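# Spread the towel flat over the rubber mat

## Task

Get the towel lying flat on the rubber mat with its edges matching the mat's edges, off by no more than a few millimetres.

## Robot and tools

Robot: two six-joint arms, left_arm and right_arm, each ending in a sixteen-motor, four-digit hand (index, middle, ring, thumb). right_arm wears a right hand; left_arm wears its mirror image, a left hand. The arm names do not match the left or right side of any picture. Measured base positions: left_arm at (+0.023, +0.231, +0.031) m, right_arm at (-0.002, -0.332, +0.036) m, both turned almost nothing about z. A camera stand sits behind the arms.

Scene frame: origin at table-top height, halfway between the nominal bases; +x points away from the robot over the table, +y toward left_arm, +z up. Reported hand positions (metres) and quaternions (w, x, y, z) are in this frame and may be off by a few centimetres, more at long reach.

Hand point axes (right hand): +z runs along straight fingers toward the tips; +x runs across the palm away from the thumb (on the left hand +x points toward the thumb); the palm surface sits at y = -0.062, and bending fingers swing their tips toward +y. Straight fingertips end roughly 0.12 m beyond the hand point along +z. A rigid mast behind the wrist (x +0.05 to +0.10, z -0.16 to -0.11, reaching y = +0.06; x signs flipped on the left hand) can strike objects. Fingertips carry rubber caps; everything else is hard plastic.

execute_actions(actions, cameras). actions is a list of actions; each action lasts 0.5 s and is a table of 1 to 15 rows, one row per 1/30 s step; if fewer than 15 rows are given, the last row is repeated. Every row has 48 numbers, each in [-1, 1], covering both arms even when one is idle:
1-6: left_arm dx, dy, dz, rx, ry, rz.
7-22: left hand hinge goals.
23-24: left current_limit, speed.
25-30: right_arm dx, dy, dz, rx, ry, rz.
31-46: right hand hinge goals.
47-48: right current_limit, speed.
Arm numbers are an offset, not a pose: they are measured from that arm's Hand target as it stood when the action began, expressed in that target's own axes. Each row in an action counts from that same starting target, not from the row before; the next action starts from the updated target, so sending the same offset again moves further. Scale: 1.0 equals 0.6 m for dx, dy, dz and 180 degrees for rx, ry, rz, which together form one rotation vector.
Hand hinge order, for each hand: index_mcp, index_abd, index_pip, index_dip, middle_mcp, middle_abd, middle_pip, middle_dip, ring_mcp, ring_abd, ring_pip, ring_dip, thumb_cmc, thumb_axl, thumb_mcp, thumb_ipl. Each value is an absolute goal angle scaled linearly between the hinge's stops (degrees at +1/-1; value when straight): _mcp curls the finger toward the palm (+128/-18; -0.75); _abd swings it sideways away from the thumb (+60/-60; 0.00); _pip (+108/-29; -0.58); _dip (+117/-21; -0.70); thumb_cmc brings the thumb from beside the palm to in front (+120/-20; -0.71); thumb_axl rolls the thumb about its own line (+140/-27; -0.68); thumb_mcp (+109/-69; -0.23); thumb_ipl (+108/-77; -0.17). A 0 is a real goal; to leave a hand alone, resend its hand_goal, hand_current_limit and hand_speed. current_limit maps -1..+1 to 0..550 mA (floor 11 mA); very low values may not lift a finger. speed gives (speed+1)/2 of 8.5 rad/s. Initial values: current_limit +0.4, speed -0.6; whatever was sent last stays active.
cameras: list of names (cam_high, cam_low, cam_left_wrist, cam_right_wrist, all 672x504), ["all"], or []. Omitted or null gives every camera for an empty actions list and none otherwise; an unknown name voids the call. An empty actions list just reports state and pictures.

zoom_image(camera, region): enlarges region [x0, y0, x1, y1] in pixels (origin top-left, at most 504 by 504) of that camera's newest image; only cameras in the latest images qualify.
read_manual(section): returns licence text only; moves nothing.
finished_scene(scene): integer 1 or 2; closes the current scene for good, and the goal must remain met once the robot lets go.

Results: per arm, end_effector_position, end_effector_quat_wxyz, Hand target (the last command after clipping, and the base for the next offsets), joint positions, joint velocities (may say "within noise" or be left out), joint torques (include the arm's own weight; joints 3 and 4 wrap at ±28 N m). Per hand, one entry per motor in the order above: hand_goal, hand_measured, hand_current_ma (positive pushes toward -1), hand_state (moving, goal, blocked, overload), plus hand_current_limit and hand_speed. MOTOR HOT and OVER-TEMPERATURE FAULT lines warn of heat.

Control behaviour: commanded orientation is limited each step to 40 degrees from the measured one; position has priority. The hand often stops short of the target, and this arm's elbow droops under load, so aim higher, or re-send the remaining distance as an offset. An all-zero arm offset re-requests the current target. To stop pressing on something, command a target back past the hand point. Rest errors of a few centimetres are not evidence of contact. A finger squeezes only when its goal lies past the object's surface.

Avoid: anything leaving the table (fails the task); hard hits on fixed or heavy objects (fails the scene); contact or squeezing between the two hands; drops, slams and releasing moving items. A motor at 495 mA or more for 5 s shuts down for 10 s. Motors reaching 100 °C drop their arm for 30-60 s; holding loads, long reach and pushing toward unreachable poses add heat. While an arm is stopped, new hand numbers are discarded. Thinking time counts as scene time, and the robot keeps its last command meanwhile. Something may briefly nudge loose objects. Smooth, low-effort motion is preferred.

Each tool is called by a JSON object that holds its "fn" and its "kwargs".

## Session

{"fn": "execute_actions", "kwargs": {"actions": []}}

{"fn": "zoom_image", "kwargs": {"camera": "cam_high", "region": [200, 150, 452, 402]}}

Scene clock: 0.00 s.
left_arm: end_effector_position=(+0.7163, +0.0555, +0.3447) hand_goal=(-0.754, +0.000, -0.576, -0.696, -0.754, +0.000, -0.576, -0.696, -0.754, +0.000, -0.576, -0.696, -0.714, -0.678, -0.226, -0.168) hand_measured=(-0.754, +0.000, -0.576, -0.696, -0.754, +0.000, -0.576, -0.696, -0.754, +0.000, -0.576, -0.696, -0.714, -0.678, -0.226, -0.168) hand_current_ma=(+0, +0, +0, +0, +0, +0, +0, +0, +0, +0, +0, +0, +0, +0, +0, +0) hand_state=(goal, goal, goal, goal, goal, goal, goal, goal, goal, goal, goal, goal, goal, goal, goal, goal) hand_current_limit=0.40 hand_speed=-0.60 end_effector_quat_wxyz=(+0.126, +0.501, +0.594, +0.616) | right_arm: end_effector_position=(+0.1895, -0.5063, +0.1808) hand_goal=(-0.754, +0.000, -0.576, -0.696, -0.754, +0.000, -0.576, -0.696, -0.754, +0.000, -0.576, -0.696, -0.714, -0.678, -0.226, -0.168) hand_measured=(-0.754, +0.000, -0.576, -0.696, -0.754, +0.000, -0.576, -0.696, -0.754, +0.000, -0.576, -0.696, -0.714, -0.678, -0.226, -0.168) hand_current_ma=(+0, +0, +0, +0, +0, +0, +0, +0, +0, +0, +0, +0, +0, +0, +0, +0) hand_state=(goal, goal, goal, goal, goal, goal, goal, goal, goal, goal, goal, goal, goal, goal, goal, goal) hand_current_limit=0.40 hand_speed=-0.60 end_effector_quat_wxyz=(+0.244, +0.882, +0.365, +0.174)
Joint positions: left_arm=[-0.475 1.857 1.383 0 -1.098 0.069] | right_arm=[-0.571 0.229 0.283 -1.018 -0.031 0.185]
Joint velocities: within noise
Joint torques (N m): no reading
Heat: left arm: hottest elbow 43 °C; right arm: hottest elbow 39 °C.
Hand target: left_arm +0.7209, +0.0531, +0.3500; +0.132, +0.497, +0.595, +0.618 | right_arm +0.1935, -0.5091, +0.2003; +0.258, +0.877, +0.363, +0.183
camera_calibration:
cam_left_wrist: T_world_to_cam=[[0.0230397, -0.427173, -0.903876, 0.281335], [-0.997371, -0.0719595, 0.00858526, 0.64871], [-0.0687099, 0.901302, -0.427708, 0.262888], [0, 0, 0, 1]] pos_world=[0.658585, -0.0700821, 0.361162]
cam_right_wrist: T_world_to_cam=[[-0.196497, -0.938322, 0.2845, -0.463193], [-0.893239, 0.290971, 0.342725, 0.18695], [-0.404368, -0.186782, -0.895321, 0.266984], [0, 0, 0, 1]] pos_world=[0.183935, -0.439154, 0.306743]

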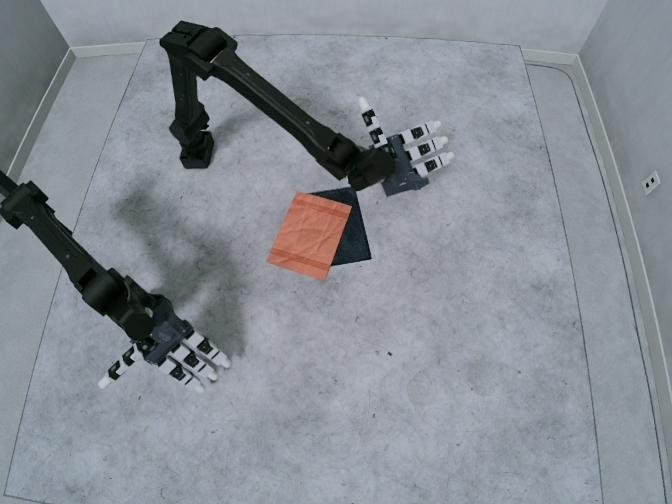

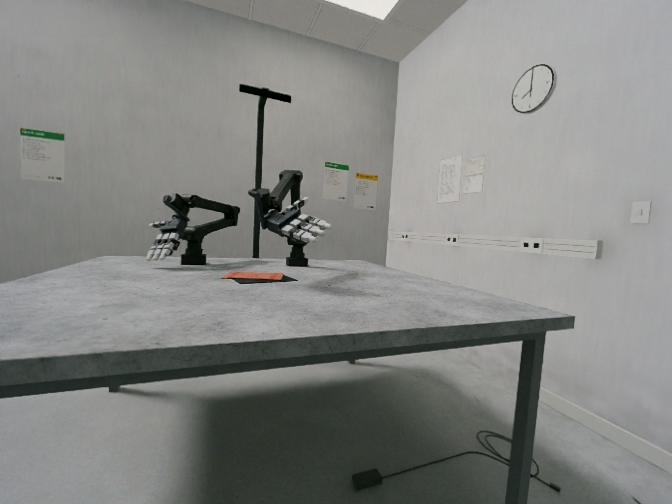

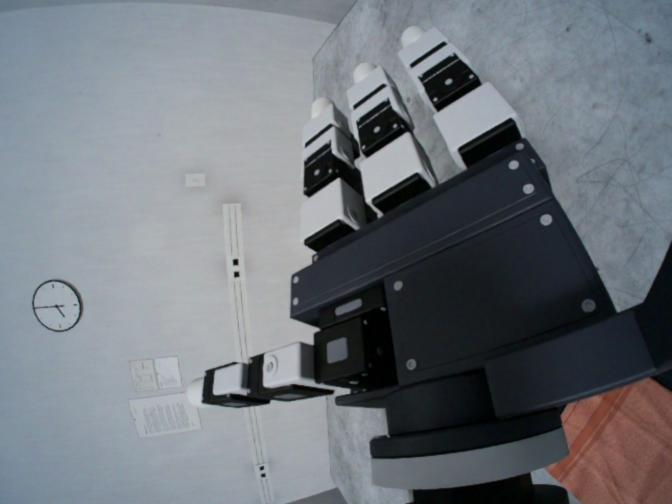

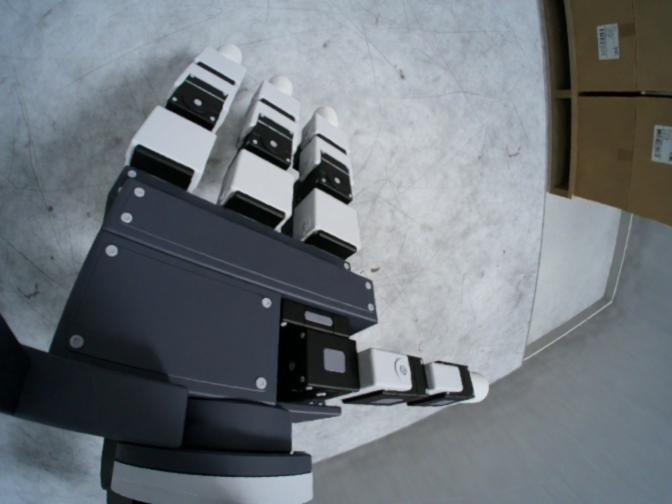

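Scaled by 2.000.

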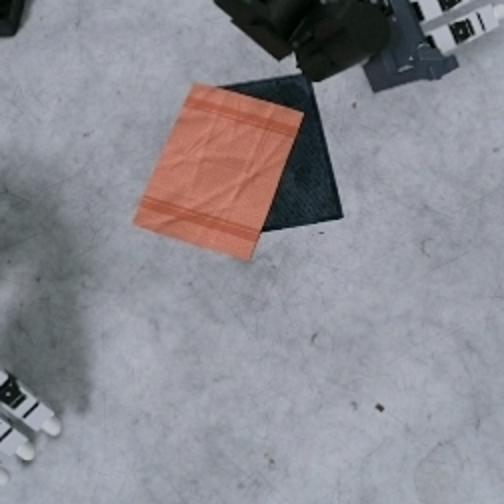

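{"fn": "execute_actions", "kwargs": {"actions": [[[0.144,-0.0744,-0.009,0,0,0,-0.754,0,-0.576,-0.696,-0.754,0,-0.576,-0.696,-0.754,0,-0.576,-0.696,-0.714,-0.678,-0.226,-0.168,0.4,-0.6,0.15,0.056,-0.016,0,0,0,-0.754,-0.05,-0.576,-0.696,-0.754,0.05,-0.576,-0.696,0.48,0,0.737,-0.696,-0.714,-0.678,-0.226,-0.168,0.4,-0.8]],[[0.144,-0.0744,-0.009,0,0,0,-0.754,0,-0.576,-0.696,-0.754,0,-0.576,-0.696,-0.754,0,-0.576,-0.696,-0.714,-0.678,-0.226,-0.168,0.4,-0.6,0.15,0.056,-0.016,0,0,0,-0.754,-0.05,-0.576,-0.696,-0.754,0.05,-0.576,-0.696,0.48,0,0.737,-0.696,-0.714,-0.678,-0.226,-0.168,0.4,-0.8]],[[0.144,-0.0744,-0.009,0,0,0,-0.754,0,-0.576,-0.696,-0.754,0,-0.576,-0.696,-0.754,0,-0.576,-0.696,-0.714,-0.678,-0.226,-0.168,0.4,-0.6,0,0,0,0.0423,0.0442,-0.1576,-0.754,-0.05,-0.576,-0.696,-0.754,0.05,-0.576,-0.696,0.48,0,0.737,-0.696,-0.714,-0.678,-0.226,-0.168,0.4,-0.8]],[[0.144,-0.0744,-0.009,0,0,0,-0.754,0,-0.576,-0.696,-0.754,0,-0.576,-0.696,-0.754,0,-0.576,-0.696,-0.714,-0.678,-0.226,-0.168,0.4,-0.6,0,0,0,0.0423,0.0442,-0.1576,-0.754,-0.05,-0.576,-0.696,-0.754,0.05,-0.576,-0.696,0.48,0,0.737,-0.696,-0.714,-0.678,-0.226,-0.168,0.4,-0.8]]], "cameras": ["cam_high"]}}

{"fn": "zoom_image", "kwargs": {"camera": "cam_high", "region": [255, 170, 395, 310]}}

Scene clock: 67.33 s.
left_arm: end_effector_position=(+0.4693, +0.3426, +0.3639) hand_goal=(-0.754, +0.000, -0.576, -0.696, -0.754, +0.000, -0.576, -0.696, -0.754, +0.000, -0.576, -0.696, -0.714, -0.678, -0.226, -0.168) hand_measured=(-0.762, +0.002, -0.576, -0.696, -0.762, +0.002, -0.576, -0.696, -0.762, +0.002, -0.576, -0.696, -0.722, -0.678, -0.226, -0.168) hand_current_ma=(-1, +0, +0, +0, -2, +0, +0, +0, -1, +0, +0, +0, -2, +0, +0, +0) hand_state=(goal, goal, goal, goal, goal, goal, goal, goal, goal, goal, goal, goal, goal, goal, goal, goal) hand_current_limit=0.40 hand_speed=-0.60 end_effector_quat_wxyz=(+0.141, +0.493, +0.596, +0.618) | right_arm: end_effector_position=(+0.3261, -0.4064, +0.2473) hand_goal=(-0.754, -0.050, -0.576, -0.696, -0.754, +0.050, -0.576, -0.696, +0.480, +0.000, +0.736, -0.696, -0.714, -0.678, -0.226, -0.168) hand_measured=(-0.758, -0.050, -0.576, -0.696, -0.758, +0.048, -0.576, -0.696, +0.464, +0.000, +0.734, -0.696, -0.718, -0.678, -0.224, -0.168) hand_current_ma=(-4, +1, -1, +0, -4, -2, -1, +0, -35, +0, -3, +0, -6, +1, +5, +0) hand_state=(goal, goal, goal, goal, goal, goal, goal, goal, goal, goal, goal, goal, goal, goal, goal, goal) hand_current_limit=0.40 hand_speed=-0.80 end_effector_quat_wxyz=(+0.135, +0.606, +0.778, +0.094)
Joint positions: left_arm=[0.045 1.024 0.506 0.277 -0.597 0.328] | right_arm=[-0.316 0.77 0.702 -1.186 -0.097 -0.588]
Joint torques (N m): left_arm=[2.2 -5.01 9.39 2.1 -0.17 0.14] | right_arm=[-0.15 -1.55 13.56 0.9 -0.28 0.01]
Heat: left arm: hottest elbow 51 °C; right arm: hottest elbow 47 °C.
Hand target: left_arm +0.4649, +0.3465, +0.3572; +0.132, +0.497, +0.595, +0.618 | right_arm +0.3407, -0.4121, +0.2792; +0.150, +0.593, +0.784, +0.107
Off the commanded pose: left_arm 0.009 m, 1 deg | right_arm 0.035 m, 3 deg.
Images, in order (width x height): cam_high 672x504.

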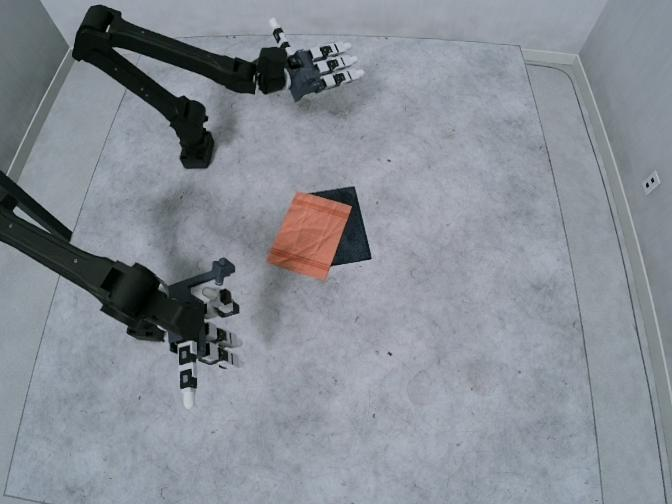

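Scaled by 3.600.

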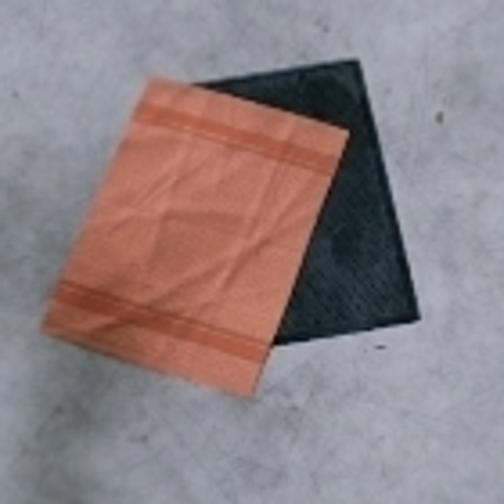

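{"fn": "execute_actions", "kwargs": {"actions": [[[0.144,-0.0744,-0.009,0,0,0,-0.754,0,-0.576,-0.696,-0.754,0,-0.576,-0.696,-0.754,0,-0.576,-0.696,-0.714,-0.678,-0.226,-0.168,0.4,-0.6,0,0,0,0.0423,0.0442,-0.1576,-0.754,-0.05,-0.576,-0.696,-0.754,0.05,-0.576,-0.696,0.48,0,0.737,-0.696,-0.714,-0.678,-0.226,-0.168,0.4,-0.8]],[[0,0,0,0,0,0,-0.754,0,-0.576,-0.696,-0.754,0,-0.576,-0.696,-0.754,0,-0.576,-0.696,-0.714,-0.678,-0.226,-0.168,0.4,-0.6,0,0,0,0.0423,0.0442,-0.1576,-0.754,-0.05,-0.576,-0.696,-0.754,0.05,-0.576,-0.696,0.48,0,0.737,-0.696,-0.714,-0.678,-0.226,-0.168,0.4,-0.8]],[[0,0,0,0,0,0,-0.754,0,-0.576,-0.696,-0.754,0,-0.576,-0.696,-0.754,0,-0.576,-0.696,-0.714,-0.678,-0.226,-0.168,0.4,-0.6,0.009,0.193,0.017,0,0,0,-0.754,-0.05,-0.576,-0.696,-0.754,0.05,-0.576,-0.696,0.48,0,0.737,-0.696,-0.714,-0.678,-0.226,-0.168,0.4,-0.8]],[[0,0,0,0,0,0,-0.754,0,-0.576,-0.696,-0.754,0,-0.576,-0.696,-0.754,0,-0.576,-0.696,-0.714,-0.678,-0.226,-0.168,0.4,-0.6,0.009,0.193,0.017,0,0,0,-0.754,-0.05,-0.576,-0.696,-0.754,0.05,-0.576,-0.696,0.48,0,0.737,-0.696,-0.714,-0.678,-0.226,-0.168,0.4,-0.8]],[[0,0,0,0,0,0,-0.754,0,-0.576,-0.696,-0.754,0,-0.576,-0.696,-0.754,0,-0.576,-0.696,-0.714,-0.678,-0.226,-0.168,0.4,-0.6,0.009,0.193,0.017,0,0,0,-0.754,-0.05,-0.576,-0.696,-0.754,0.05,-0.576,-0.696,0.48,0,0.737,-0.696,-0.714,-0.678,-0.226,-0.168,0.4,-0.8]]], "cameras": ["cam_high"]}}

{"fn": "zoom_image", "kwargs": {"camera": "cam_high", "region": [255, 170, 395, 310]}}

Scene clock: 89.80 s.
left_arm: end_effector_position=(+0.4042, +0.4169, +0.3682) hand_goal=(-0.754, +0.000, -0.576, -0.696, -0.754, +0.000, -0.576, -0.696, -0.754, +0.000, -0.576, -0.696, -0.714, -0.678, -0.226, -0.168) hand_measured=(-0.762, +0.002, -0.576, -0.696, -0.764, +0.002, -0.576, -0.696, -0.762, +0.002, -0.576, -0.696, -0.722, -0.678, -0.226, -0.168) hand_current_ma=(-2, +0, +0, +0, -2, +0, +0, +0, -1, +0, +0, +0, -2, +0, +0, +0) hand_state=(goal, goal, goal, goal, goal, goal, goal, goal, goal, goal, goal, goal, goal, goal, goal, goal) hand_current_limit=0.40 hand_speed=-0.60 end_effector_quat_wxyz=(+0.144, +0.490, +0.592, +0.623) | right_arm: end_effector_position=(+0.4056, -0.0792, +0.2264) hand_goal=(-0.754, -0.050, -0.576, -0.696, -0.754, +0.050, -0.576, -0.696, +0.480, +0.000, +0.736, -0.696, -0.714, -0.678, -0.226, -0.168) hand_measured=(-0.752, -0.050, -0.576, -0.696, -0.752, +0.048, -0.576, -0.696, +0.464, +0.000, +0.734, -0.696, -0.714, -0.678, -0.222, -0.168) hand_current_ma=(+2, +1, +0, +0, +2, -1, +0, +0, -33, +0, -2, +0, +1, +1, +5, +0) hand_state=(goal, goal, goal, goal, goal, goal, goal, goal, goal, goal, goal, goal, goal, goal, goal, goal) hand_current_limit=0.40 hand_speed=-0.80 end_effector_quat_wxyz=(-0.020, +0.137, +0.990, -0.010)
Joint positions: left_arm=[0.377 0.836 0.406 0.24 -0.272 0.412] | right_arm=[0.494 1.441 1.244 -1.419 -0.005 -0.842]
Joint torques (N m): left_arm=[2.08 -2.9 10.58 1.62 -0.07 0.15] | right_arm=[-0.03 -12.34 12.18 0.14 0.09 0.13]
Heat: left arm: hottest elbow 50 °C; right arm: hottest elbow 48 °C.
Hand target: left_arm +0.4010, +0.4199, +0.3589; +0.132, +0.497, +0.595, +0.617 | right_arm +0.4254, -0.0748, +0.2487; +0.000, +0.146, +0.989, +0.000
Off the commanded pose: left_arm 0.010 m, 2 deg | right_arm 0.030 m, 3 deg.
Images, in order (width x height): cam_high 672x504.

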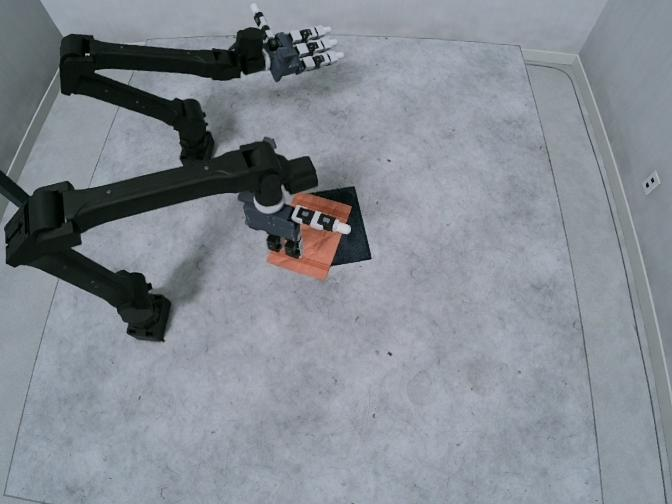

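Scaled by 3.600.

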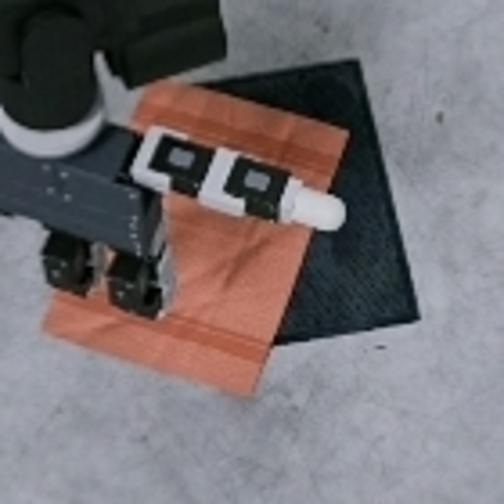

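{"fn": "execute_actions", "kwargs": {"actions": [[[0,0,0,0,0,0,-0.754,0,-0.576,-0.696,-0.754,0,-0.576,-0.696,-0.754,0,-0.576,-0.696,-0.714,-0.678,-0.226,-0.168,0.4,-0.6,-0.048,0.0512,0.048,0,0,0,-0.754,-0.05,-0.576,-0.696,-0.754,0.05,-0.576,-0.696,0.48,0,0.737,-0.696,-0.714,-0.678,-0.226,-0.168,0.4,-0.8]],[[0,0,0,0,0,0,-0.754,0,-0.576,-0.696,-0.754,0,-0.576,-0.696,-0.754,0,-0.576,-0.696,-0.714,-0.678,-0.226,-0.168,0.4,-0.6,0,0,0.08,-0.0207,-0.0188,0,-0.754,-0.05,-0.576,-0.696,-0.754,0.05,-0.576,-0.696,0.48,0,0.737,-0.696,-0.714,-0.678,-0.226,-0.168,0.4,-0.8]]], "cameras": ["cam_high"]}}

{"fn": "zoom_image", "kwargs": {"camera": "cam_high", "region": [255, 170, 395, 310]}}

Scene clock: 98.37 s.
left_arm: end_effector_position=(+0.4042, +0.4169, +0.3682) hand_goal=(-0.754, +0.000, -0.576, -0.696, -0.754, +0.000, -0.576, -0.696, -0.754, +0.000, -0.576, -0.696, -0.714, -0.678, -0.226, -0.168) hand_measured=(-0.762, +0.002, -0.576, -0.696, -0.764, +0.002, -0.576, -0.696, -0.762, +0.002, -0.576, -0.696, -0.722, -0.678, -0.226, -0.168) hand_current_ma=(-2, +0, +0, +0, -2, +0, +0, +0, -1, +0, +0, +0, -2, +0, +0, +0) hand_state=(goal, goal, goal, goal, goal, goal, goal, goal, goal, goal, goal, goal, goal, goal, goal, goal) hand_current_limit=0.40 hand_speed=-0.60 end_effector_quat_wxyz=(+0.144, +0.490, +0.592, +0.623) | right_arm: end_effector_position=(+0.4593, -0.0538, +0.1654) hand_goal=(-0.754, -0.050, -0.576, -0.696, -0.754, +0.050, -0.576, -0.696, +0.480, +0.000, +0.736, -0.696, -0.714, -0.678, -0.226, -0.168) hand_measured=(-0.752, -0.050, -0.576, -0.696, -0.752, +0.048, -0.576, -0.696, +0.464, +0.000, +0.734, -0.696, -0.714, -0.678, -0.222, -0.168) hand_current_ma=(+2, +1, +0, +0, +2, -1, +0, +0, -33, +0, -2, +0, +1, +1, +6, +0) hand_state=(goal, goal, goal, goal, goal, goal, goal, goal, goal, goal, goal, goal, goal, goal, goal, goal) hand_current_limit=0.40 hand_speed=-0.80 end_effector_quat_wxyz=(+0.027, +0.142, +0.989, +0.021)
Joint positions: left_arm=[0.377 0.836 0.406 0.24 -0.272 0.412] | right_arm=[0.494 1.571 1.201 -1.133 -0.005 -0.833]
Joint torques (N m): left_arm=[1.96 -2.78 10.54 1.51 -0.07 0.15] | right_arm=[0.44 -16.09 7.58 1.14 -0.2 0.12]
Heat: left arm: hottest elbow 50 °C; right arm: hottest elbow 47 °C.
Hand target: left_arm +0.4010, +0.4199, +0.3589; +0.132, +0.497, +0.595, +0.617 | right_arm +0.4619, -0.0537, +0.1720; +0.034, +0.146, +0.988, +0.028
Off the commanded pose: left_arm 0.010 m, 2 deg | right_arm 0.007 m, 1 deg.
Images, in order (width x height): cam_high 672x504.

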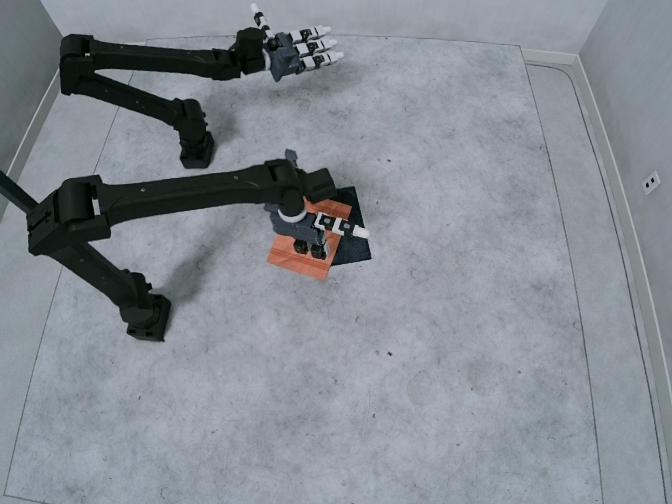

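Scaled by 3.600.

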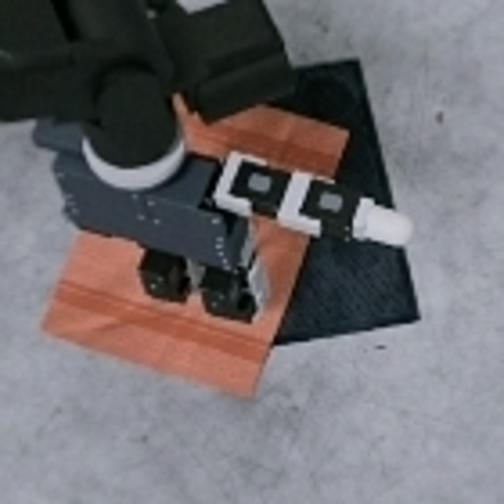

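{"fn": "execute_actions", "kwargs": {"actions": [[[0,0,0,0,0,0,-0.754,0,-0.576,-0.696,-0.754,0,-0.576,-0.696,-0.754,0,-0.576,-0.696,-0.714,-0.678,-0.226,-0.168,0.4,-0.6,0.043,-0.041,0.0835,0.0207,0.0188,0,-0.754,-0.05,-0.576,-0.696,-0.754,0.05,-0.576,-0.696,0.48,0,0.737,-0.696,-0.714,-0.678,-0.226,-0.168,0.4,-0.8]]], "cameras": ["cam_high"]}}

{"fn": "zoom_image", "kwargs": {"camera": "cam_high", "region": [255, 170, 395, 310]}}

Scene clock: 104.53 s.
left_arm: end_effector_position=(+0.4042, +0.4169, +0.3682) hand_goal=(-0.754, +0.000, -0.576, -0.696, -0.754, +0.000, -0.576, -0.696, -0.754, +0.000, -0.576, -0.696, -0.714, -0.678, -0.226, -0.168) hand_measured=(-0.762, +0.002, -0.576, -0.696, -0.764, +0.002, -0.576, -0.696, -0.762, +0.002, -0.576, -0.696, -0.722, -0.678, -0.226, -0.168) hand_current_ma=(-2, +0, +0, +0, -2, +0, +0, +0, -1, +0, +0, +0, -2, +0, +0, +0) hand_state=(goal, goal, goal, goal, goal, goal, goal, goal, goal, goal, goal, goal, goal, goal, goal, goal) hand_current_limit=0.40 hand_speed=-0.60 end_effector_quat_wxyz=(+0.144, +0.490, +0.592, +0.623) | right_arm: end_effector_position=(+0.4368, -0.0661, +0.1313) hand_goal=(-0.754, -0.050, -0.576, -0.696, -0.754, +0.050, -0.576, -0.696, +0.480, +0.000, +0.736, -0.696, -0.714, -0.678, -0.226, -0.168) hand_measured=(-0.752, -0.048, -0.574, -0.694, -0.752, +0.048, -0.576, -0.696, +0.466, +0.000, +0.734, -0.696, -0.714, -0.678, -0.222, -0.168) hand_current_ma=(+3, +2, +2, +3, +1, -1, +0, +0, -33, +0, -2, +0, +0, +1, +9, +0) hand_state=(goal, goal, goal, goal, goal, goal, goal, goal, goal, goal, goal, goal, goal, goal, goal, goal) hand_current_limit=0.40 hand_speed=-0.80 end_effector_quat_wxyz=(+0.009, +0.142, +0.990, +0.005)
Joint positions: left_arm=[0.377 0.836 0.406 0.24 -0.272 0.412] | right_arm=[0.494 1.569 1.113 -1.095 0.002 -0.833]
Joint torques (N m): left_arm=[1.79 -2.84 10.61 1.57 -0.07 0.16] | right_arm=[0.67 -12.57 6.31 0.95 -0.13 0.14]
Heat: left arm: hottest elbow 50 °C; right arm: hottest elbow 47 °C.
Hand target: left_arm +0.4010, +0.4199, +0.3589; +0.132, +0.497, +0.595, +0.617 | right_arm +0.4341, -0.0675, +0.1189; +0.000, +0.146, +0.989, +0.000
Off the commanded pose: left_arm 0.010 m, 2 deg | right_arm 0.013 m, 1 deg.
Images, in order (width x height): cam_high 672x504.

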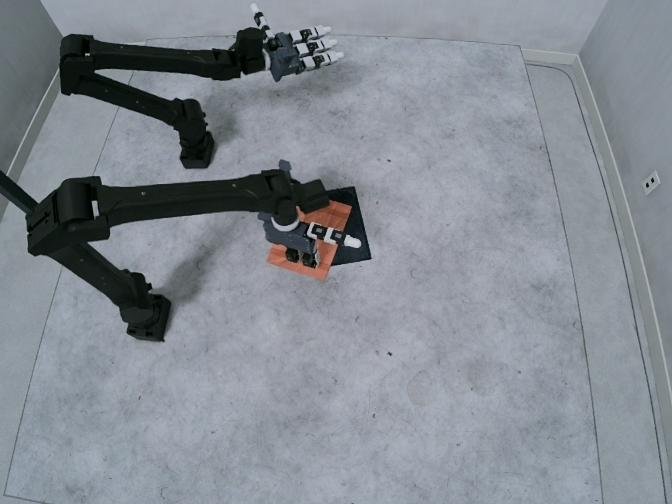

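Scaled by 3.600.

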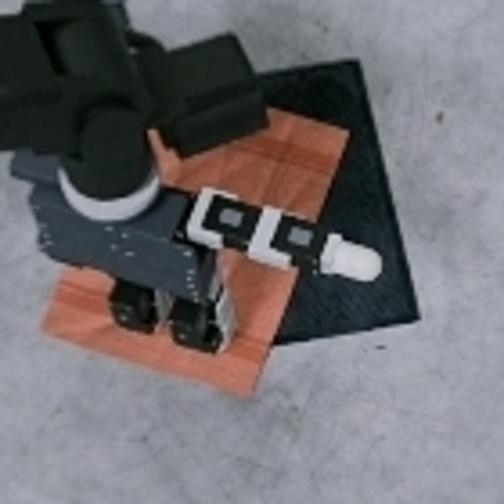

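{"fn": "execute_actions", "kwargs": {"actions": [[[0,0,0,0,0,0,-0.754,0,-0.576,-0.696,-0.754,0,-0.576,-0.696,-0.754,0,-0.576,-0.696,-0.714,-0.678,-0.226,-0.168,0.4,-0.6,0,0,0,0,0,0,-0.754,0.05,-0.576,-0.696,-0.754,-0.05,-0.576,-0.696,0.48,0,0.737,-0.696,-0.714,-0.678,-0.226,-0.168,0.4,-0.8]],[[0,0,0,0,0,0,-0.754,0,-0.576,-0.696,-0.754,0,-0.576,-0.696,-0.754,0,-0.576,-0.696,-0.714,-0.678,-0.226,-0.168,0.4,-0.6,0,0,0,0,0,0,-0.754,0.13,-0.576,-0.696,-0.754,-0.13,-0.576,-0.696,0.48,0,0.737,-0.696,-0.714,-0.678,-0.226,-0.168,0.4,-0.8]],[[0,0,0,0,0,0,-0.754,0,-0.576,-0.696,-0.754,0,-0.576,-0.696,-0.754,0,-0.576,-0.696,-0.714,-0.678,-0.226,-0.168,0.4,-0.6,0,0,0,0,0,0,-0.754,0.3,-0.576,-0.696,-0.754,-0.3,-0.576,-0.696,0.48,0,0.737,-0.696,-0.714,-0.678,-0.226,-0.168,0.4,-0.8]]], "cameras": ["cam_high"]}}

{"fn": "zoom_image", "kwargs": {"camera": "cam_high", "region": [255, 170, 395, 310]}}

Scene clock: 113.57 s.
left_arm: end_effector_position=(+0.4042, +0.4169, +0.3682) hand_goal=(-0.754, +0.000, -0.576, -0.696, -0.754, +0.000, -0.576, -0.696, -0.754, +0.000, -0.576, -0.696, -0.714, -0.678, -0.226, -0.168) hand_measured=(-0.762, +0.002, -0.576, -0.696, -0.764, +0.002, -0.576, -0.696, -0.762, +0.002, -0.576, -0.696, -0.722, -0.678, -0.226, -0.168) hand_current_ma=(-2, +0, +0, +0, -2, +0, +0, +0, -1, +0, +0, +0, -2, +0, +0, +0) hand_state=(goal, goal, goal, goal, goal, goal, goal, goal, goal, goal, goal, goal, goal, goal, goal, goal) hand_current_limit=0.40 hand_speed=-0.60 end_effector_quat_wxyz=(+0.144, +0.490, +0.592, +0.623) | right_arm: end_effector_position=(+0.4391, -0.0657, +0.1320) hand_goal=(-0.754, +0.300, -0.576, -0.696, -0.754, -0.300, -0.576, -0.696, +0.480, +0.000, +0.736, -0.696, -0.714, -0.678, -0.226, -0.168) hand_measured=(-0.754, +0.080, -0.576, -0.694, -0.752, -0.124, -0.576, -0.696, +0.466, +0.000, +0.734, -0.696, -0.714, -0.678, -0.222, -0.168) hand_current_ma=(+1, -385, +1, +2, +1, +385, +0, +0, -33, +0, -2, +0, +0, +1, +9, +0) hand_state=(goal, blocked, goal, goal, goal, blocked, goal, goal, goal, goal, goal, goal, goal, goal, goal, goal) hand_current_limit=0.40 hand_speed=-0.80 end_effector_quat_wxyz=(+0.013, +0.143, +0.990, +0.006)
Joint positions: left_arm=[0.377 0.836 0.406 0.24 -0.272 0.412] | right_arm=[0.493 1.569 1.113 -1.086 0.004 -0.831]
Joint torques (N m): left_arm=[2.02 -2.73 10.48 1.48 -0.1 0.15] | right_arm=[0.67 -12.92 6.38 0.58 -0.21 0.13]
Heat: left arm: hottest elbow 50 °C; right arm: hottest elbow 46 °C.
Hand target: left_arm +0.4010, +0.4199, +0.3589; +0.132, +0.497, +0.595, +0.617 | right_arm +0.4341, -0.0674, +0.1189; +0.000, +0.146, +0.989, +0.000
Off the commanded pose: left_arm 0.010 m, 2 deg | right_arm 0.014 m, 2 deg.
Images, in order (width x height): cam_high 672x504.

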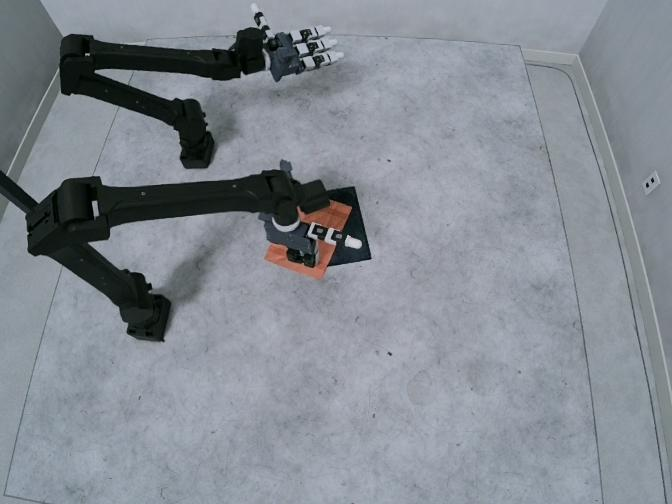

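Scaled by 3.600.

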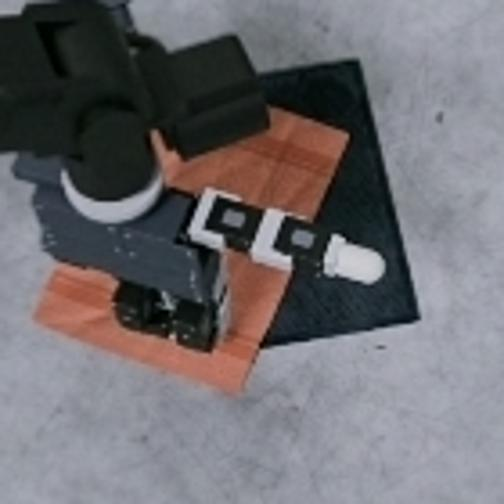

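{"fn": "execute_actions", "kwargs": {"actions": [[[0,0,0,0,0,0,-0.754,0,-0.576,-0.696,-0.754,0,-0.576,-0.696,-0.754,0,-0.576,-0.696,-0.714,-0.678,-0.226,-0.168,0.4,-0.6,-0.0776,0.0025,-0.07,0,0,-0.033,-0.754,0.3,-0.576,-0.696,-0.754,-0.3,-0.576,-0.696,0.48,0,0.737,-0.696,-0.714,-0.678,-0.226,-0.168,0.4,-0.8]]], "cameras": ["cam_high"]}}

{"fn": "zoom_image", "kwargs": {"camera": "cam_high", "region": [255, 170, 395, 310]}}

Scene clock: 122.00 s.
left_arm: end_effector_position=(+0.4042, +0.4169, +0.3682) hand_goal=(-0.754, +0.000, -0.576, -0.696, -0.754, +0.000, -0.576, -0.696, -0.754, +0.000, -0.576, -0.696, -0.714, -0.678, -0.226, -0.168) hand_measured=(-0.762, +0.002, -0.576, -0.696, -0.764, +0.002, -0.576, -0.696, -0.762, +0.002, -0.576, -0.696, -0.722, -0.678, -0.226, -0.168) hand_current_ma=(-2, +0, +0, +0, -2, +0, +0, +0, -1, +0, +0, +0, -2, +0, +0, +0) hand_state=(goal, goal, goal, goal, goal, goal, goal, goal, goal, goal, goal, goal, goal, goal, goal, goal) hand_current_limit=0.40 hand_speed=-0.60 end_effector_quat_wxyz=(+0.144, +0.490, +0.592, +0.623) | right_arm: end_effector_position=(+0.4612, -0.0883, +0.1437) hand_goal=(-0.754, +0.300, -0.576, -0.696, -0.754, -0.300, -0.576, -0.696, +0.480, +0.000, +0.736, -0.696, -0.714, -0.678, -0.226, -0.168) hand_measured=(-0.752, +0.080, -0.576, -0.694, -0.752, -0.124, -0.576, -0.696, +0.466, +0.000, +0.734, -0.696, -0.714, -0.678, -0.222, -0.168) hand_current_ma=(+3, -385, +1, +2, +3, +385, +0, +0, -32, +0, -2, +0, +1, +1, +9, +0) hand_state=(goal, blocked, goal, goal, goal, blocked, goal, goal, goal, goal, goal, goal, goal, goal, goal, goal) hand_current_limit=0.40 hand_speed=-0.80 end_effector_quat_wxyz=(-0.015, +0.100, +0.995, -0.009)
Joint positions: left_arm=[0.377 0.836 0.406 0.24 -0.272 0.412] | right_arm=[0.413 1.628 1.232 -1.21 0.003 -0.998]
Joint torques (N m): left_arm=[2.2 -2.37 10.47 1.54 -0.07 0.17] | right_arm=[0.73 -14.51 11.62 0.08 -0.19 -0.05]
Heat: left arm: hottest elbow 50 °C; right arm: hottest elbow 46 °C.
Hand target: left_arm +0.4010, +0.4199, +0.3589; +0.132, +0.497, +0.595, +0.617 | right_arm +0.4790, -0.0794, +0.1608; +0.000, +0.094, +0.996, +0.000
Off the commanded pose: left_arm 0.010 m, 2 deg | right_arm 0.026 m, 2 deg.
Images, in order (width x height): cam_high 672x504.

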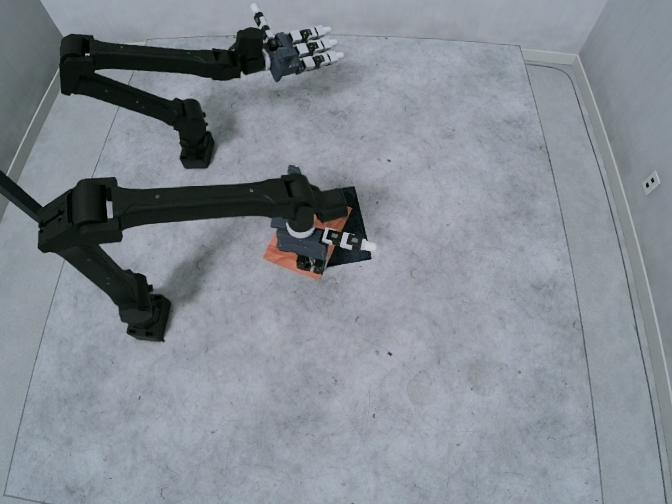

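Scaled by 3.600.

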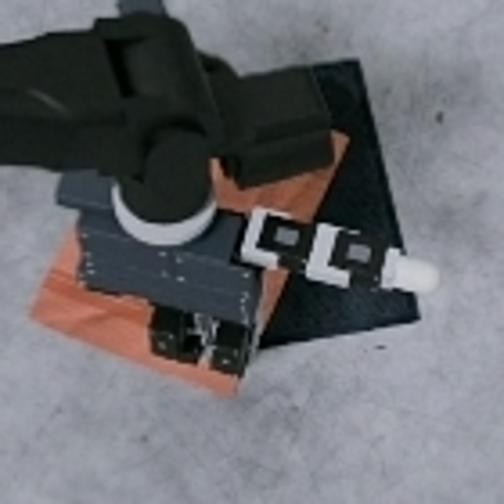

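{"fn": "execute_actions", "kwargs": {"actions": [[[0,0,0,0,0,0,-0.754,0,-0.576,-0.696,-0.754,0,-0.576,-0.696,-0.754,0,-0.576,-0.696,-0.714,-0.678,-0.226,-0.168,0.4,-0.6,0.062,0.0488,-0.065,0,0,0.033,-0.754,-0.05,-0.576,-0.696,-0.754,0.05,-0.576,-0.696,0.48,0,0.737,-0.696,-0.714,-0.678,-0.226,-0.168,0.4,-0.6]],[[0,0,0,0,0,0,-0.754,0,-0.576,-0.696,-0.754,0,-0.576,-0.696,-0.754,0,-0.576,-0.696,-0.714,-0.678,-0.226,-0.168,0.4,-0.6,0,0,0.047,-0.0213,-0.0182,0,-0.754,-0.05,-0.576,-0.696,-0.754,0.05,-0.576,-0.696,0.48,0,0.737,-0.696,-0.714,-0.678,-0.226,-0.168,0.4,-0.6]],[[0,0,0,0,0,0,-0.754,0,-0.576,-0.696,-0.754,0,-0.576,-0.696,-0.754,0,-0.576,-0.696,-0.714,-0.678,-0.226,-0.168,0.4,-0.6,0.0546,-0.0638,0.0964,0.0213,0.0182,0,-0.754,-0.05,-0.576,-0.696,-0.754,0.05,-0.576,-0.696,0.48,0,0.737,-0.696,-0.714,-0.678,-0.226,-0.168,0.4,-0.6]]], "cameras": ["cam_high"]}}

{"fn": "zoom_image", "kwargs": {"camera": "cam_high", "region": [255, 170, 395, 310]}}

Scene clock: 140.60 s.
left_arm: end_effector_position=(+0.4042, +0.4169, +0.3682) hand_goal=(-0.754, +0.000, -0.576, -0.696, -0.754, +0.000, -0.576, -0.696, -0.754, +0.000, -0.576, -0.696, -0.714, -0.678, -0.226, -0.168) hand_measured=(-0.762, +0.002, -0.576, -0.696, -0.764, +0.002, -0.576, -0.696, -0.762, +0.002, -0.576, -0.696, -0.722, -0.678, -0.226, -0.168) hand_current_ma=(-2, +0, +0, +0, -2, +0, +0, +0, -1, +0, +0, +0, -2, +0, +0, +0) hand_state=(goal, goal, goal, goal, goal, goal, goal, goal, goal, goal, goal, goal, goal, goal, goal, goal) hand_current_limit=0.40 hand_speed=-0.60 end_effector_quat_wxyz=(+0.144, +0.490, +0.592, +0.623) | right_arm: end_effector_position=(+0.4165, -0.0589, +0.1301) hand_goal=(-0.754, -0.050, -0.576, -0.696, -0.754, +0.050, -0.576, -0.696, +0.480, +0.000, +0.736, -0.696, -0.714, -0.678, -0.226, -0.168) hand_measured=(-0.742, -0.058, -0.568, -0.690, -0.750, +0.050, -0.574, -0.694, +0.466, +0.000, +0.734, -0.696, -0.714, -0.678, -0.220, -0.168) hand_current_ma=(+24, -10, +13, +9, +7, +0, +3, +3, -32, +0, -2, +0, +0, +1, +15, +1) hand_state=(goal, goal, goal, goal, goal, goal, goal, goal, goal, goal, goal, goal, goal, goal, goal, goal) hand_current_limit=0.40 hand_speed=-0.60 end_effector_quat_wxyz=(+0.018, +0.139, +0.990, +0.011)
Joint positions: left_arm=[0.377 0.836 0.406 0.24 -0.272 0.412] | right_arm=[0.53 1.524 1.051 -1.056 0.003 -0.803]
Joint torques (N m): left_arm=[1.85 -2.61 10.56 1.48 -0.06 0.15] | right_arm=[-0.21 -11.63 5.3 0.81 -0.19 0.1]
Heat: left arm: hottest elbow 51 °C; right arm: hottest elbow 47 °C.
Hand target: left_arm +0.4010, +0.4199, +0.3589; +0.132, +0.497, +0.595, +0.617 | right_arm +0.4101, -0.0681, +0.1096; +0.000, +0.146, +0.989, +0.000
Off the commanded pose: left_arm 0.010 m, 2 deg | right_arm 0.023 m, 2 deg.
Images, in order (width x height): cam_high 672x504.

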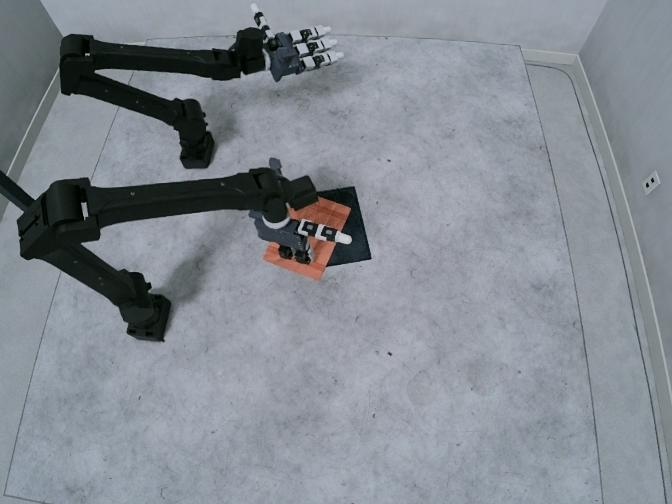

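Scaled by 3.600.

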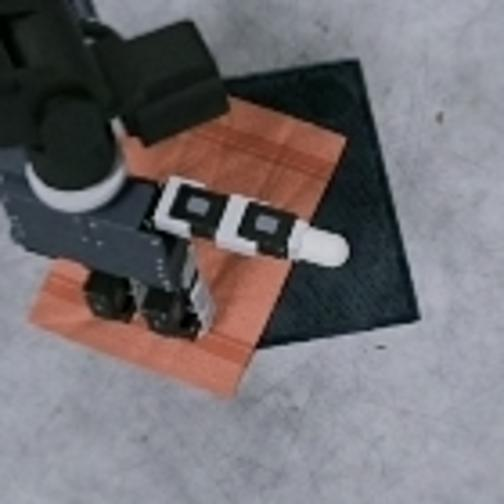

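{"fn": "execute_actions", "kwargs": {"actions": [[[0,0,0,0,0,0,-0.754,0,-0.576,-0.696,-0.754,0,-0.576,-0.696,-0.754,0,-0.576,-0.696,-0.714,-0.678,-0.226,-0.168,0.4,-0.6,0,0,0,0,0,0,-0.754,0.05,-0.576,-0.696,-0.754,-0.05,-0.576,-0.696,0.48,0,0.737,-0.696,-0.714,-0.678,-0.226,-0.168,0.4,-0.8]],[[0,0,0,0,0,0,-0.754,0,-0.576,-0.696,-0.754,0,-0.576,-0.696,-0.754,0,-0.576,-0.696,-0.714,-0.678,-0.226,-0.168,0.4,-0.6,0,0,0,0,0,0,-0.754,0.13,-0.576,-0.696,-0.754,-0.13,-0.576,-0.696,0.48,0,0.737,-0.696,-0.714,-0.678,-0.226,-0.168,0.4,-0.8]],[[0,0,0,0,0,0,-0.754,0,-0.576,-0.696,-0.754,0,-0.576,-0.696,-0.754,0,-0.576,-0.696,-0.714,-0.678,-0.226,-0.168,0.4,-0.6,0,0,0,0,0,0,-0.754,0.3,-0.576,-0.696,-0.754,-0.3,-0.576,-0.696,0.48,0,0.737,-0.696,-0.714,-0.678,-0.226,-0.168,0.4,-0.8]]], "cameras": ["cam_high","cam_right_wrist"]}}

{"fn": "zoom_image", "kwargs": {"camera": "cam_high", "region": [255, 220, 325, 290]}}

Scene clock: 147.40 s.
left_arm: end_effector_position=(+0.4042, +0.4169, +0.3682) hand_goal=(-0.754, +0.000, -0.576, -0.696, -0.754, +0.000, -0.576, -0.696, -0.754, +0.000, -0.576, -0.696, -0.714, -0.678, -0.226, -0.168) hand_measured=(-0.762, +0.002, -0.576, -0.696, -0.764, +0.002, -0.576, -0.696, -0.762, +0.002, -0.576, -0.696, -0.722, -0.678, -0.226, -0.168) hand_current_ma=(-2, +0, +0, +0, -2, +0, +0, +0, -1, +0, +0, +0, -2, +0, +0, +0) hand_state=(goal, goal, goal, goal, goal, goal, goal, goal, goal, goal, goal, goal, goal, goal, goal, goal) hand_current_limit=0.40 hand_speed=-0.60 end_effector_quat_wxyz=(+0.144, +0.490, +0.592, +0.623) | right_arm: end_effector_position=(+0.4209, -0.0603, +0.1310) hand_goal=(-0.754, +0.300, -0.576, -0.696, -0.754, -0.300, -0.576, -0.696, +0.480, +0.000, +0.736, -0.696, -0.714, -0.678, -0.226, -0.168) hand_measured=(-0.744, +0.046, -0.570, -0.690, -0.754, -0.152, -0.574, -0.694, +0.466, +0.000, +0.734, -0.696, -0.714, -0.678, -0.220, -0.168) hand_current_ma=(+21, -385, +9, +8, +0, +385, +1, +2, -32, +0, -2, +0, +0, +1, +15, +1) hand_state=(goal, blocked, goal, goal, goal, blocked, goal, goal, goal, goal, goal, goal, goal, goal, goal, goal) hand_current_limit=0.40 hand_speed=-0.80 end_effector_quat_wxyz=(+0.024, +0.141, +0.990, +0.013)
Joint positions: left_arm=[0.377 0.836 0.406 0.24 -0.272 0.412] | right_arm=[0.524 1.524 1.051 -1.044 0.007 -0.803]
Joint torques (N m): left_arm=[1.67 -2.67 10.67 1.51 -0.06 0.17] | right_arm=[0.21 -11.69 5.39 0.29 -0.36 0.1]
Heat: left arm: hottest elbow 51 °C; right arm: hottest elbow 46 °C.
Hand target: left_arm +0.4010, +0.4199, +0.3589; +0.132, +0.497, +0.595, +0.617 | right_arm +0.4101, -0.0680, +0.1096; +0.000, +0.146, +0.989, +0.000
Off the commanded pose: left_arm 0.010 m, 2 deg | right_arm 0.025 m, 3 deg.
camera_calibration:
cam_right_wrist: T_world_to_cam=[[0.91889, 0.381784, 0.0994111, -0.350641], [0.154004, -0.579117, 0.800566, -0.272188], [0.363214, -0.720323, -0.590941, 0.00409862], [0, 0, 0, 1]] pos_world=[0.36263, -0.0208071, 0.255184]
Images, in order (width x height): cam_high 672x504, cam_right_wrist 672x504.

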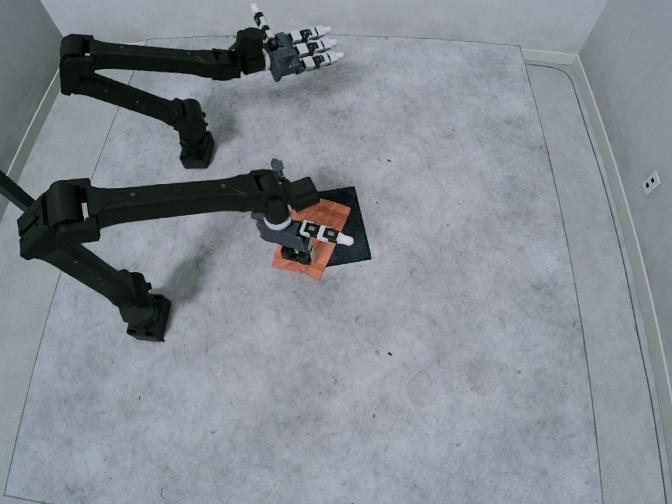

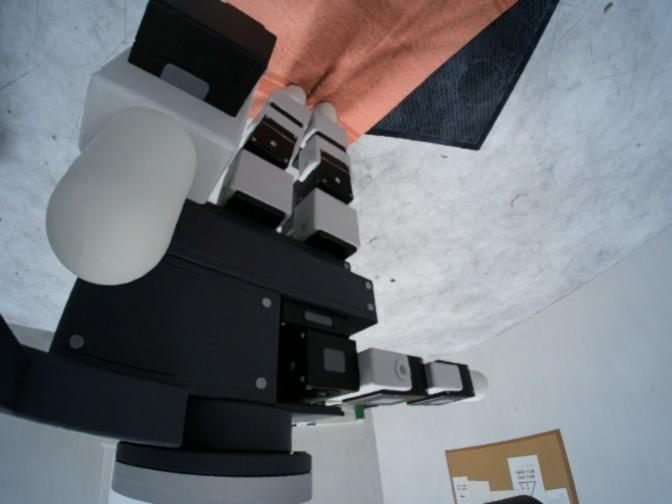

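Scaled by 7.200.

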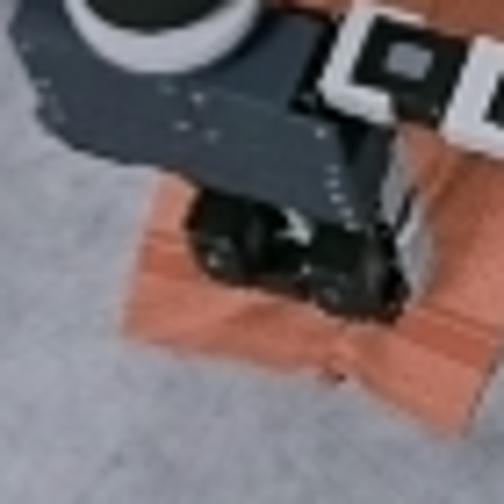

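{"fn": "execute_actions", "kwargs": {"actions": [[[0,0,0,0,0,0,-0.754,0,-0.576,-0.696,-0.754,0,-0.576,-0.696,-0.754,0,-0.576,-0.696,-0.714,-0.678,-0.226,-0.168,0.4,-0.6,-0.046,0.04,-0.083,0,0,-0.05,-0.754,0.3,-0.576,-0.696,-0.754,-0.3,-0.576,-0.696,0.48,0,0.737,-0.696,-0.714,-0.678,-0.226,-0.168,0.45,-0.8]]], "cameras": ["cam_high"]}}

{"fn": "zoom_image", "kwargs": {"camera": "cam_high", "region": [255, 170, 395, 310]}}

Scene clock: 181.13 s.
left_arm: end_effector_position=(+0.4042, +0.4169, +0.3682) hand_goal=(-0.754, +0.000, -0.576, -0.696, -0.754, +0.000, -0.576, -0.696, -0.754, +0.000, -0.576, -0.696, -0.714, -0.678, -0.226, -0.168) hand_measured=(-0.762, +0.002, -0.576, -0.696, -0.764, +0.002, -0.576, -0.696, -0.762, +0.002, -0.576, -0.696, -0.722, -0.678, -0.226, -0.168) hand_current_ma=(-2, +0, +0, +0, -2, +0, +0, +0, -1, +0, +0, +0, -2, +0, +0, +0) hand_state=(goal, goal, goal, goal, goal, goal, goal, goal, goal, goal, goal, goal, goal, goal, goal, goal) hand_current_limit=0.40 hand_speed=-0.60 end_effector_quat_wxyz=(+0.144, +0.490, +0.592, +0.623) | right_arm: end_effector_position=(+0.4237, -0.0592, +0.1425) hand_goal=(-0.754, +0.300, -0.576, -0.696, -0.754, -0.300, -0.576, -0.696, +0.480, +0.000, +0.736, -0.696, -0.714, -0.678, -0.226, -0.168) hand_measured=(-0.742, +0.046, -0.570, -0.692, -0.756, -0.160, -0.576, -0.694, +0.466, +0.000, +0.734, -0.696, -0.714, -0.678, -0.220, -0.168) hand_current_ma=(+23, -399, +11, +7, -1, +399, +0, +2, -32, +0, -2, +0, +0, +1, +15, +1) hand_state=(goal, blocked, goal, goal, goal, blocked, goal, goal, goal, goal, goal, goal, goal, goal, goal, goal) hand_current_limit=0.45 hand_speed=-0.80 end_effector_quat_wxyz=(-0.014, +0.069, +0.997, -0.010)
Joint positions: left_arm=[0.377 0.836 0.406 0.24 -0.272 0.412] | right_arm=[0.498 1.582 1.172 -1.194 0.002 -0.976]
Joint torques (N m): left_arm=[1.61 -2.55 10.51 1.52 -0.08 0.16] | right_arm=[-0.09 -13.63 11.56 0.08 -0.14 -0.02]
Heat: left arm: hottest elbow 51 °C; right arm: hottest elbow 44 °C.
Hand target: left_arm +0.4010, +0.4199, +0.3589; +0.132, +0.497, +0.595, +0.617 | right_arm +0.4435, -0.0530, +0.1595; +0.000, +0.068, +0.998, +0.000
Off the commanded pose: left_arm 0.010 m, 2 deg | right_arm 0.027 m, 2 deg.
Images, in order (width x height): cam_high 672x504.

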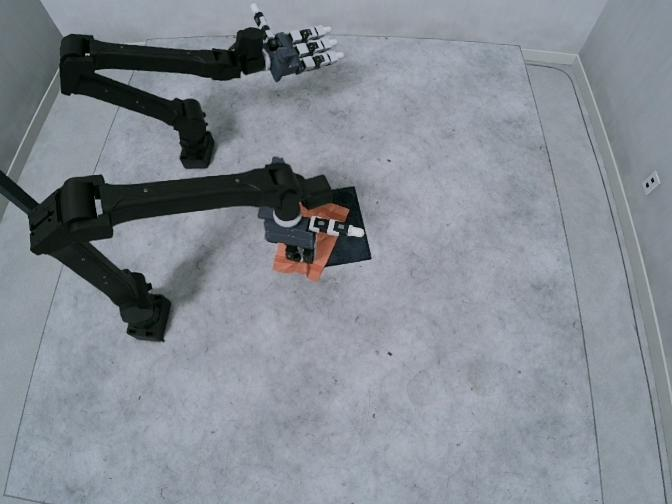

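Scaled by 3.600.

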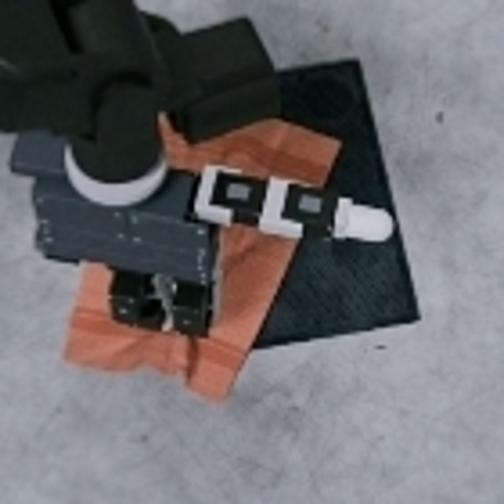

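{"fn": "execute_actions", "kwargs": {"actions": [[[0,0,0,0,0,0,-0.754,0,-0.576,-0.696,-0.754,0,-0.576,-0.696,-0.754,0,-0.576,-0.696,-0.714,-0.678,-0.226,-0.168,0.4,-0.6,-0.028,-0.0147,0.004,0,0,-0.051,-0.754,0.3,-0.576,-0.696,-0.754,-0.3,-0.576,-0.696,0.48,0,0.737,-0.696,-0.714,-0.678,-0.226,-0.168,0.45,-0.8]],[[0,0,0,0,0,0,-0.754,0,-0.576,-0.696,-0.754,0,-0.576,-0.696,-0.754,0,-0.576,-0.696,-0.714,-0.678,-0.226,-0.168,0.4,-0.6,-0.0169,-0.007,0,0,0,-0.05,-0.754,0.3,-0.576,-0.696,-0.754,-0.3,-0.576,-0.696,0.48,0,0.737,-0.696,-0.714,-0.678,-0.226,-0.168,0.45,-0.8]]], "cameras": ["cam_high"]}}

{"fn": "zoom_image", "kwargs": {"camera": "cam_high", "region": [255, 170, 395, 310]}}

Scene clock: 190.83 s.
left_arm: end_effector_position=(+0.4042, +0.4169, +0.3682) hand_goal=(-0.754, +0.000, -0.576, -0.696, -0.754, +0.000, -0.576, -0.696, -0.754, +0.000, -0.576, -0.696, -0.714, -0.678, -0.226, -0.168) hand_measured=(-0.762, +0.002, -0.576, -0.696, -0.764, +0.002, -0.576, -0.696, -0.762, +0.002, -0.576, -0.696, -0.722, -0.678, -0.226, -0.168) hand_current_ma=(-2, +0, +0, +0, -2, +0, +0, +0, -1, +0, +0, +0, -2, +0, +0, +0) hand_state=(goal, goal, goal, goal, goal, goal, goal, goal, goal, goal, goal, goal, goal, goal, goal, goal) hand_current_limit=0.40 hand_speed=-0.60 end_effector_quat_wxyz=(+0.144, +0.490, +0.592, +0.623) | right_arm: end_effector_position=(+0.4493, -0.0726, +0.1413) hand_goal=(-0.754, +0.300, -0.576, -0.696, -0.754, -0.300, -0.576, -0.696, +0.480, +0.000, +0.736, -0.696, -0.714, -0.678, -0.226, -0.168) hand_measured=(-0.744, +0.046, -0.570, -0.692, -0.756, -0.160, -0.576, -0.694, +0.466, +0.000, +0.734, -0.696, -0.714, -0.678, -0.220, -0.168) hand_current_ma=(+22, -399, +10, +7, -2, +399, +0, +2, -32, +0, -2, +0, +0, +1, +15, +1) hand_state=(goal, blocked, goal, goal, goal, blocked, goal, goal, goal, goal, goal, goal, goal, goal, goal, goal) hand_current_limit=0.45 hand_speed=-0.80 end_effector_quat_wxyz=(-0.016, -0.089, +0.996, -0.007)
Joint positions: left_arm=[0.377 0.836 0.406 0.24 -0.272 0.412] | right_arm=[0.412 1.682 1.292 -1.215 0.004 -1.378]
Joint torques (N m): left_arm=[1.85 -2.67 10.47 1.52 -0.08 0.14] | right_arm=[-0.03 -15.5 11.6 0.05 -0.28 -0.05]
Heat: left arm: hottest elbow 51 °C; right arm: hottest elbow 44 °C.
Hand target: left_arm +0.4010, +0.4199, +0.3589; +0.132, +0.497, +0.595, +0.617 | right_arm +0.4691, -0.0680, +0.1572; +0.001, -0.091, +0.996, +0.000
Off the commanded pose: left_arm 0.010 m, 2 deg | right_arm 0.026 m, 2 deg.
Images, in order (width x height): cam_high 672x504.

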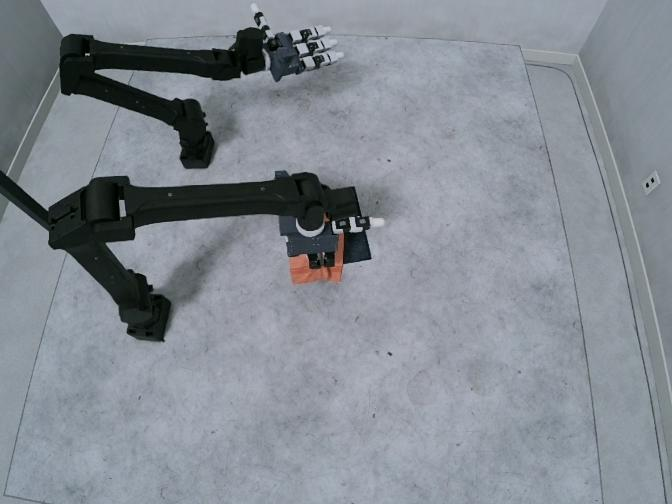

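Scaled by 3.600.

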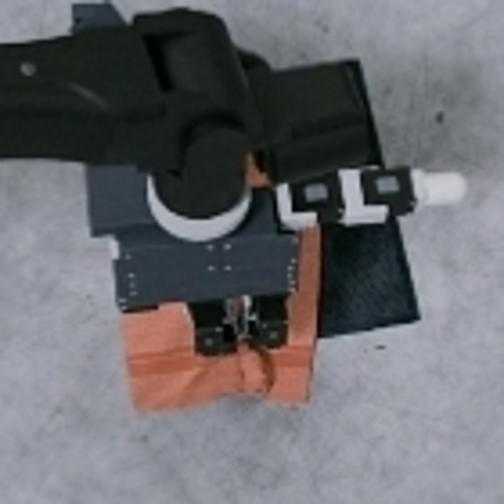

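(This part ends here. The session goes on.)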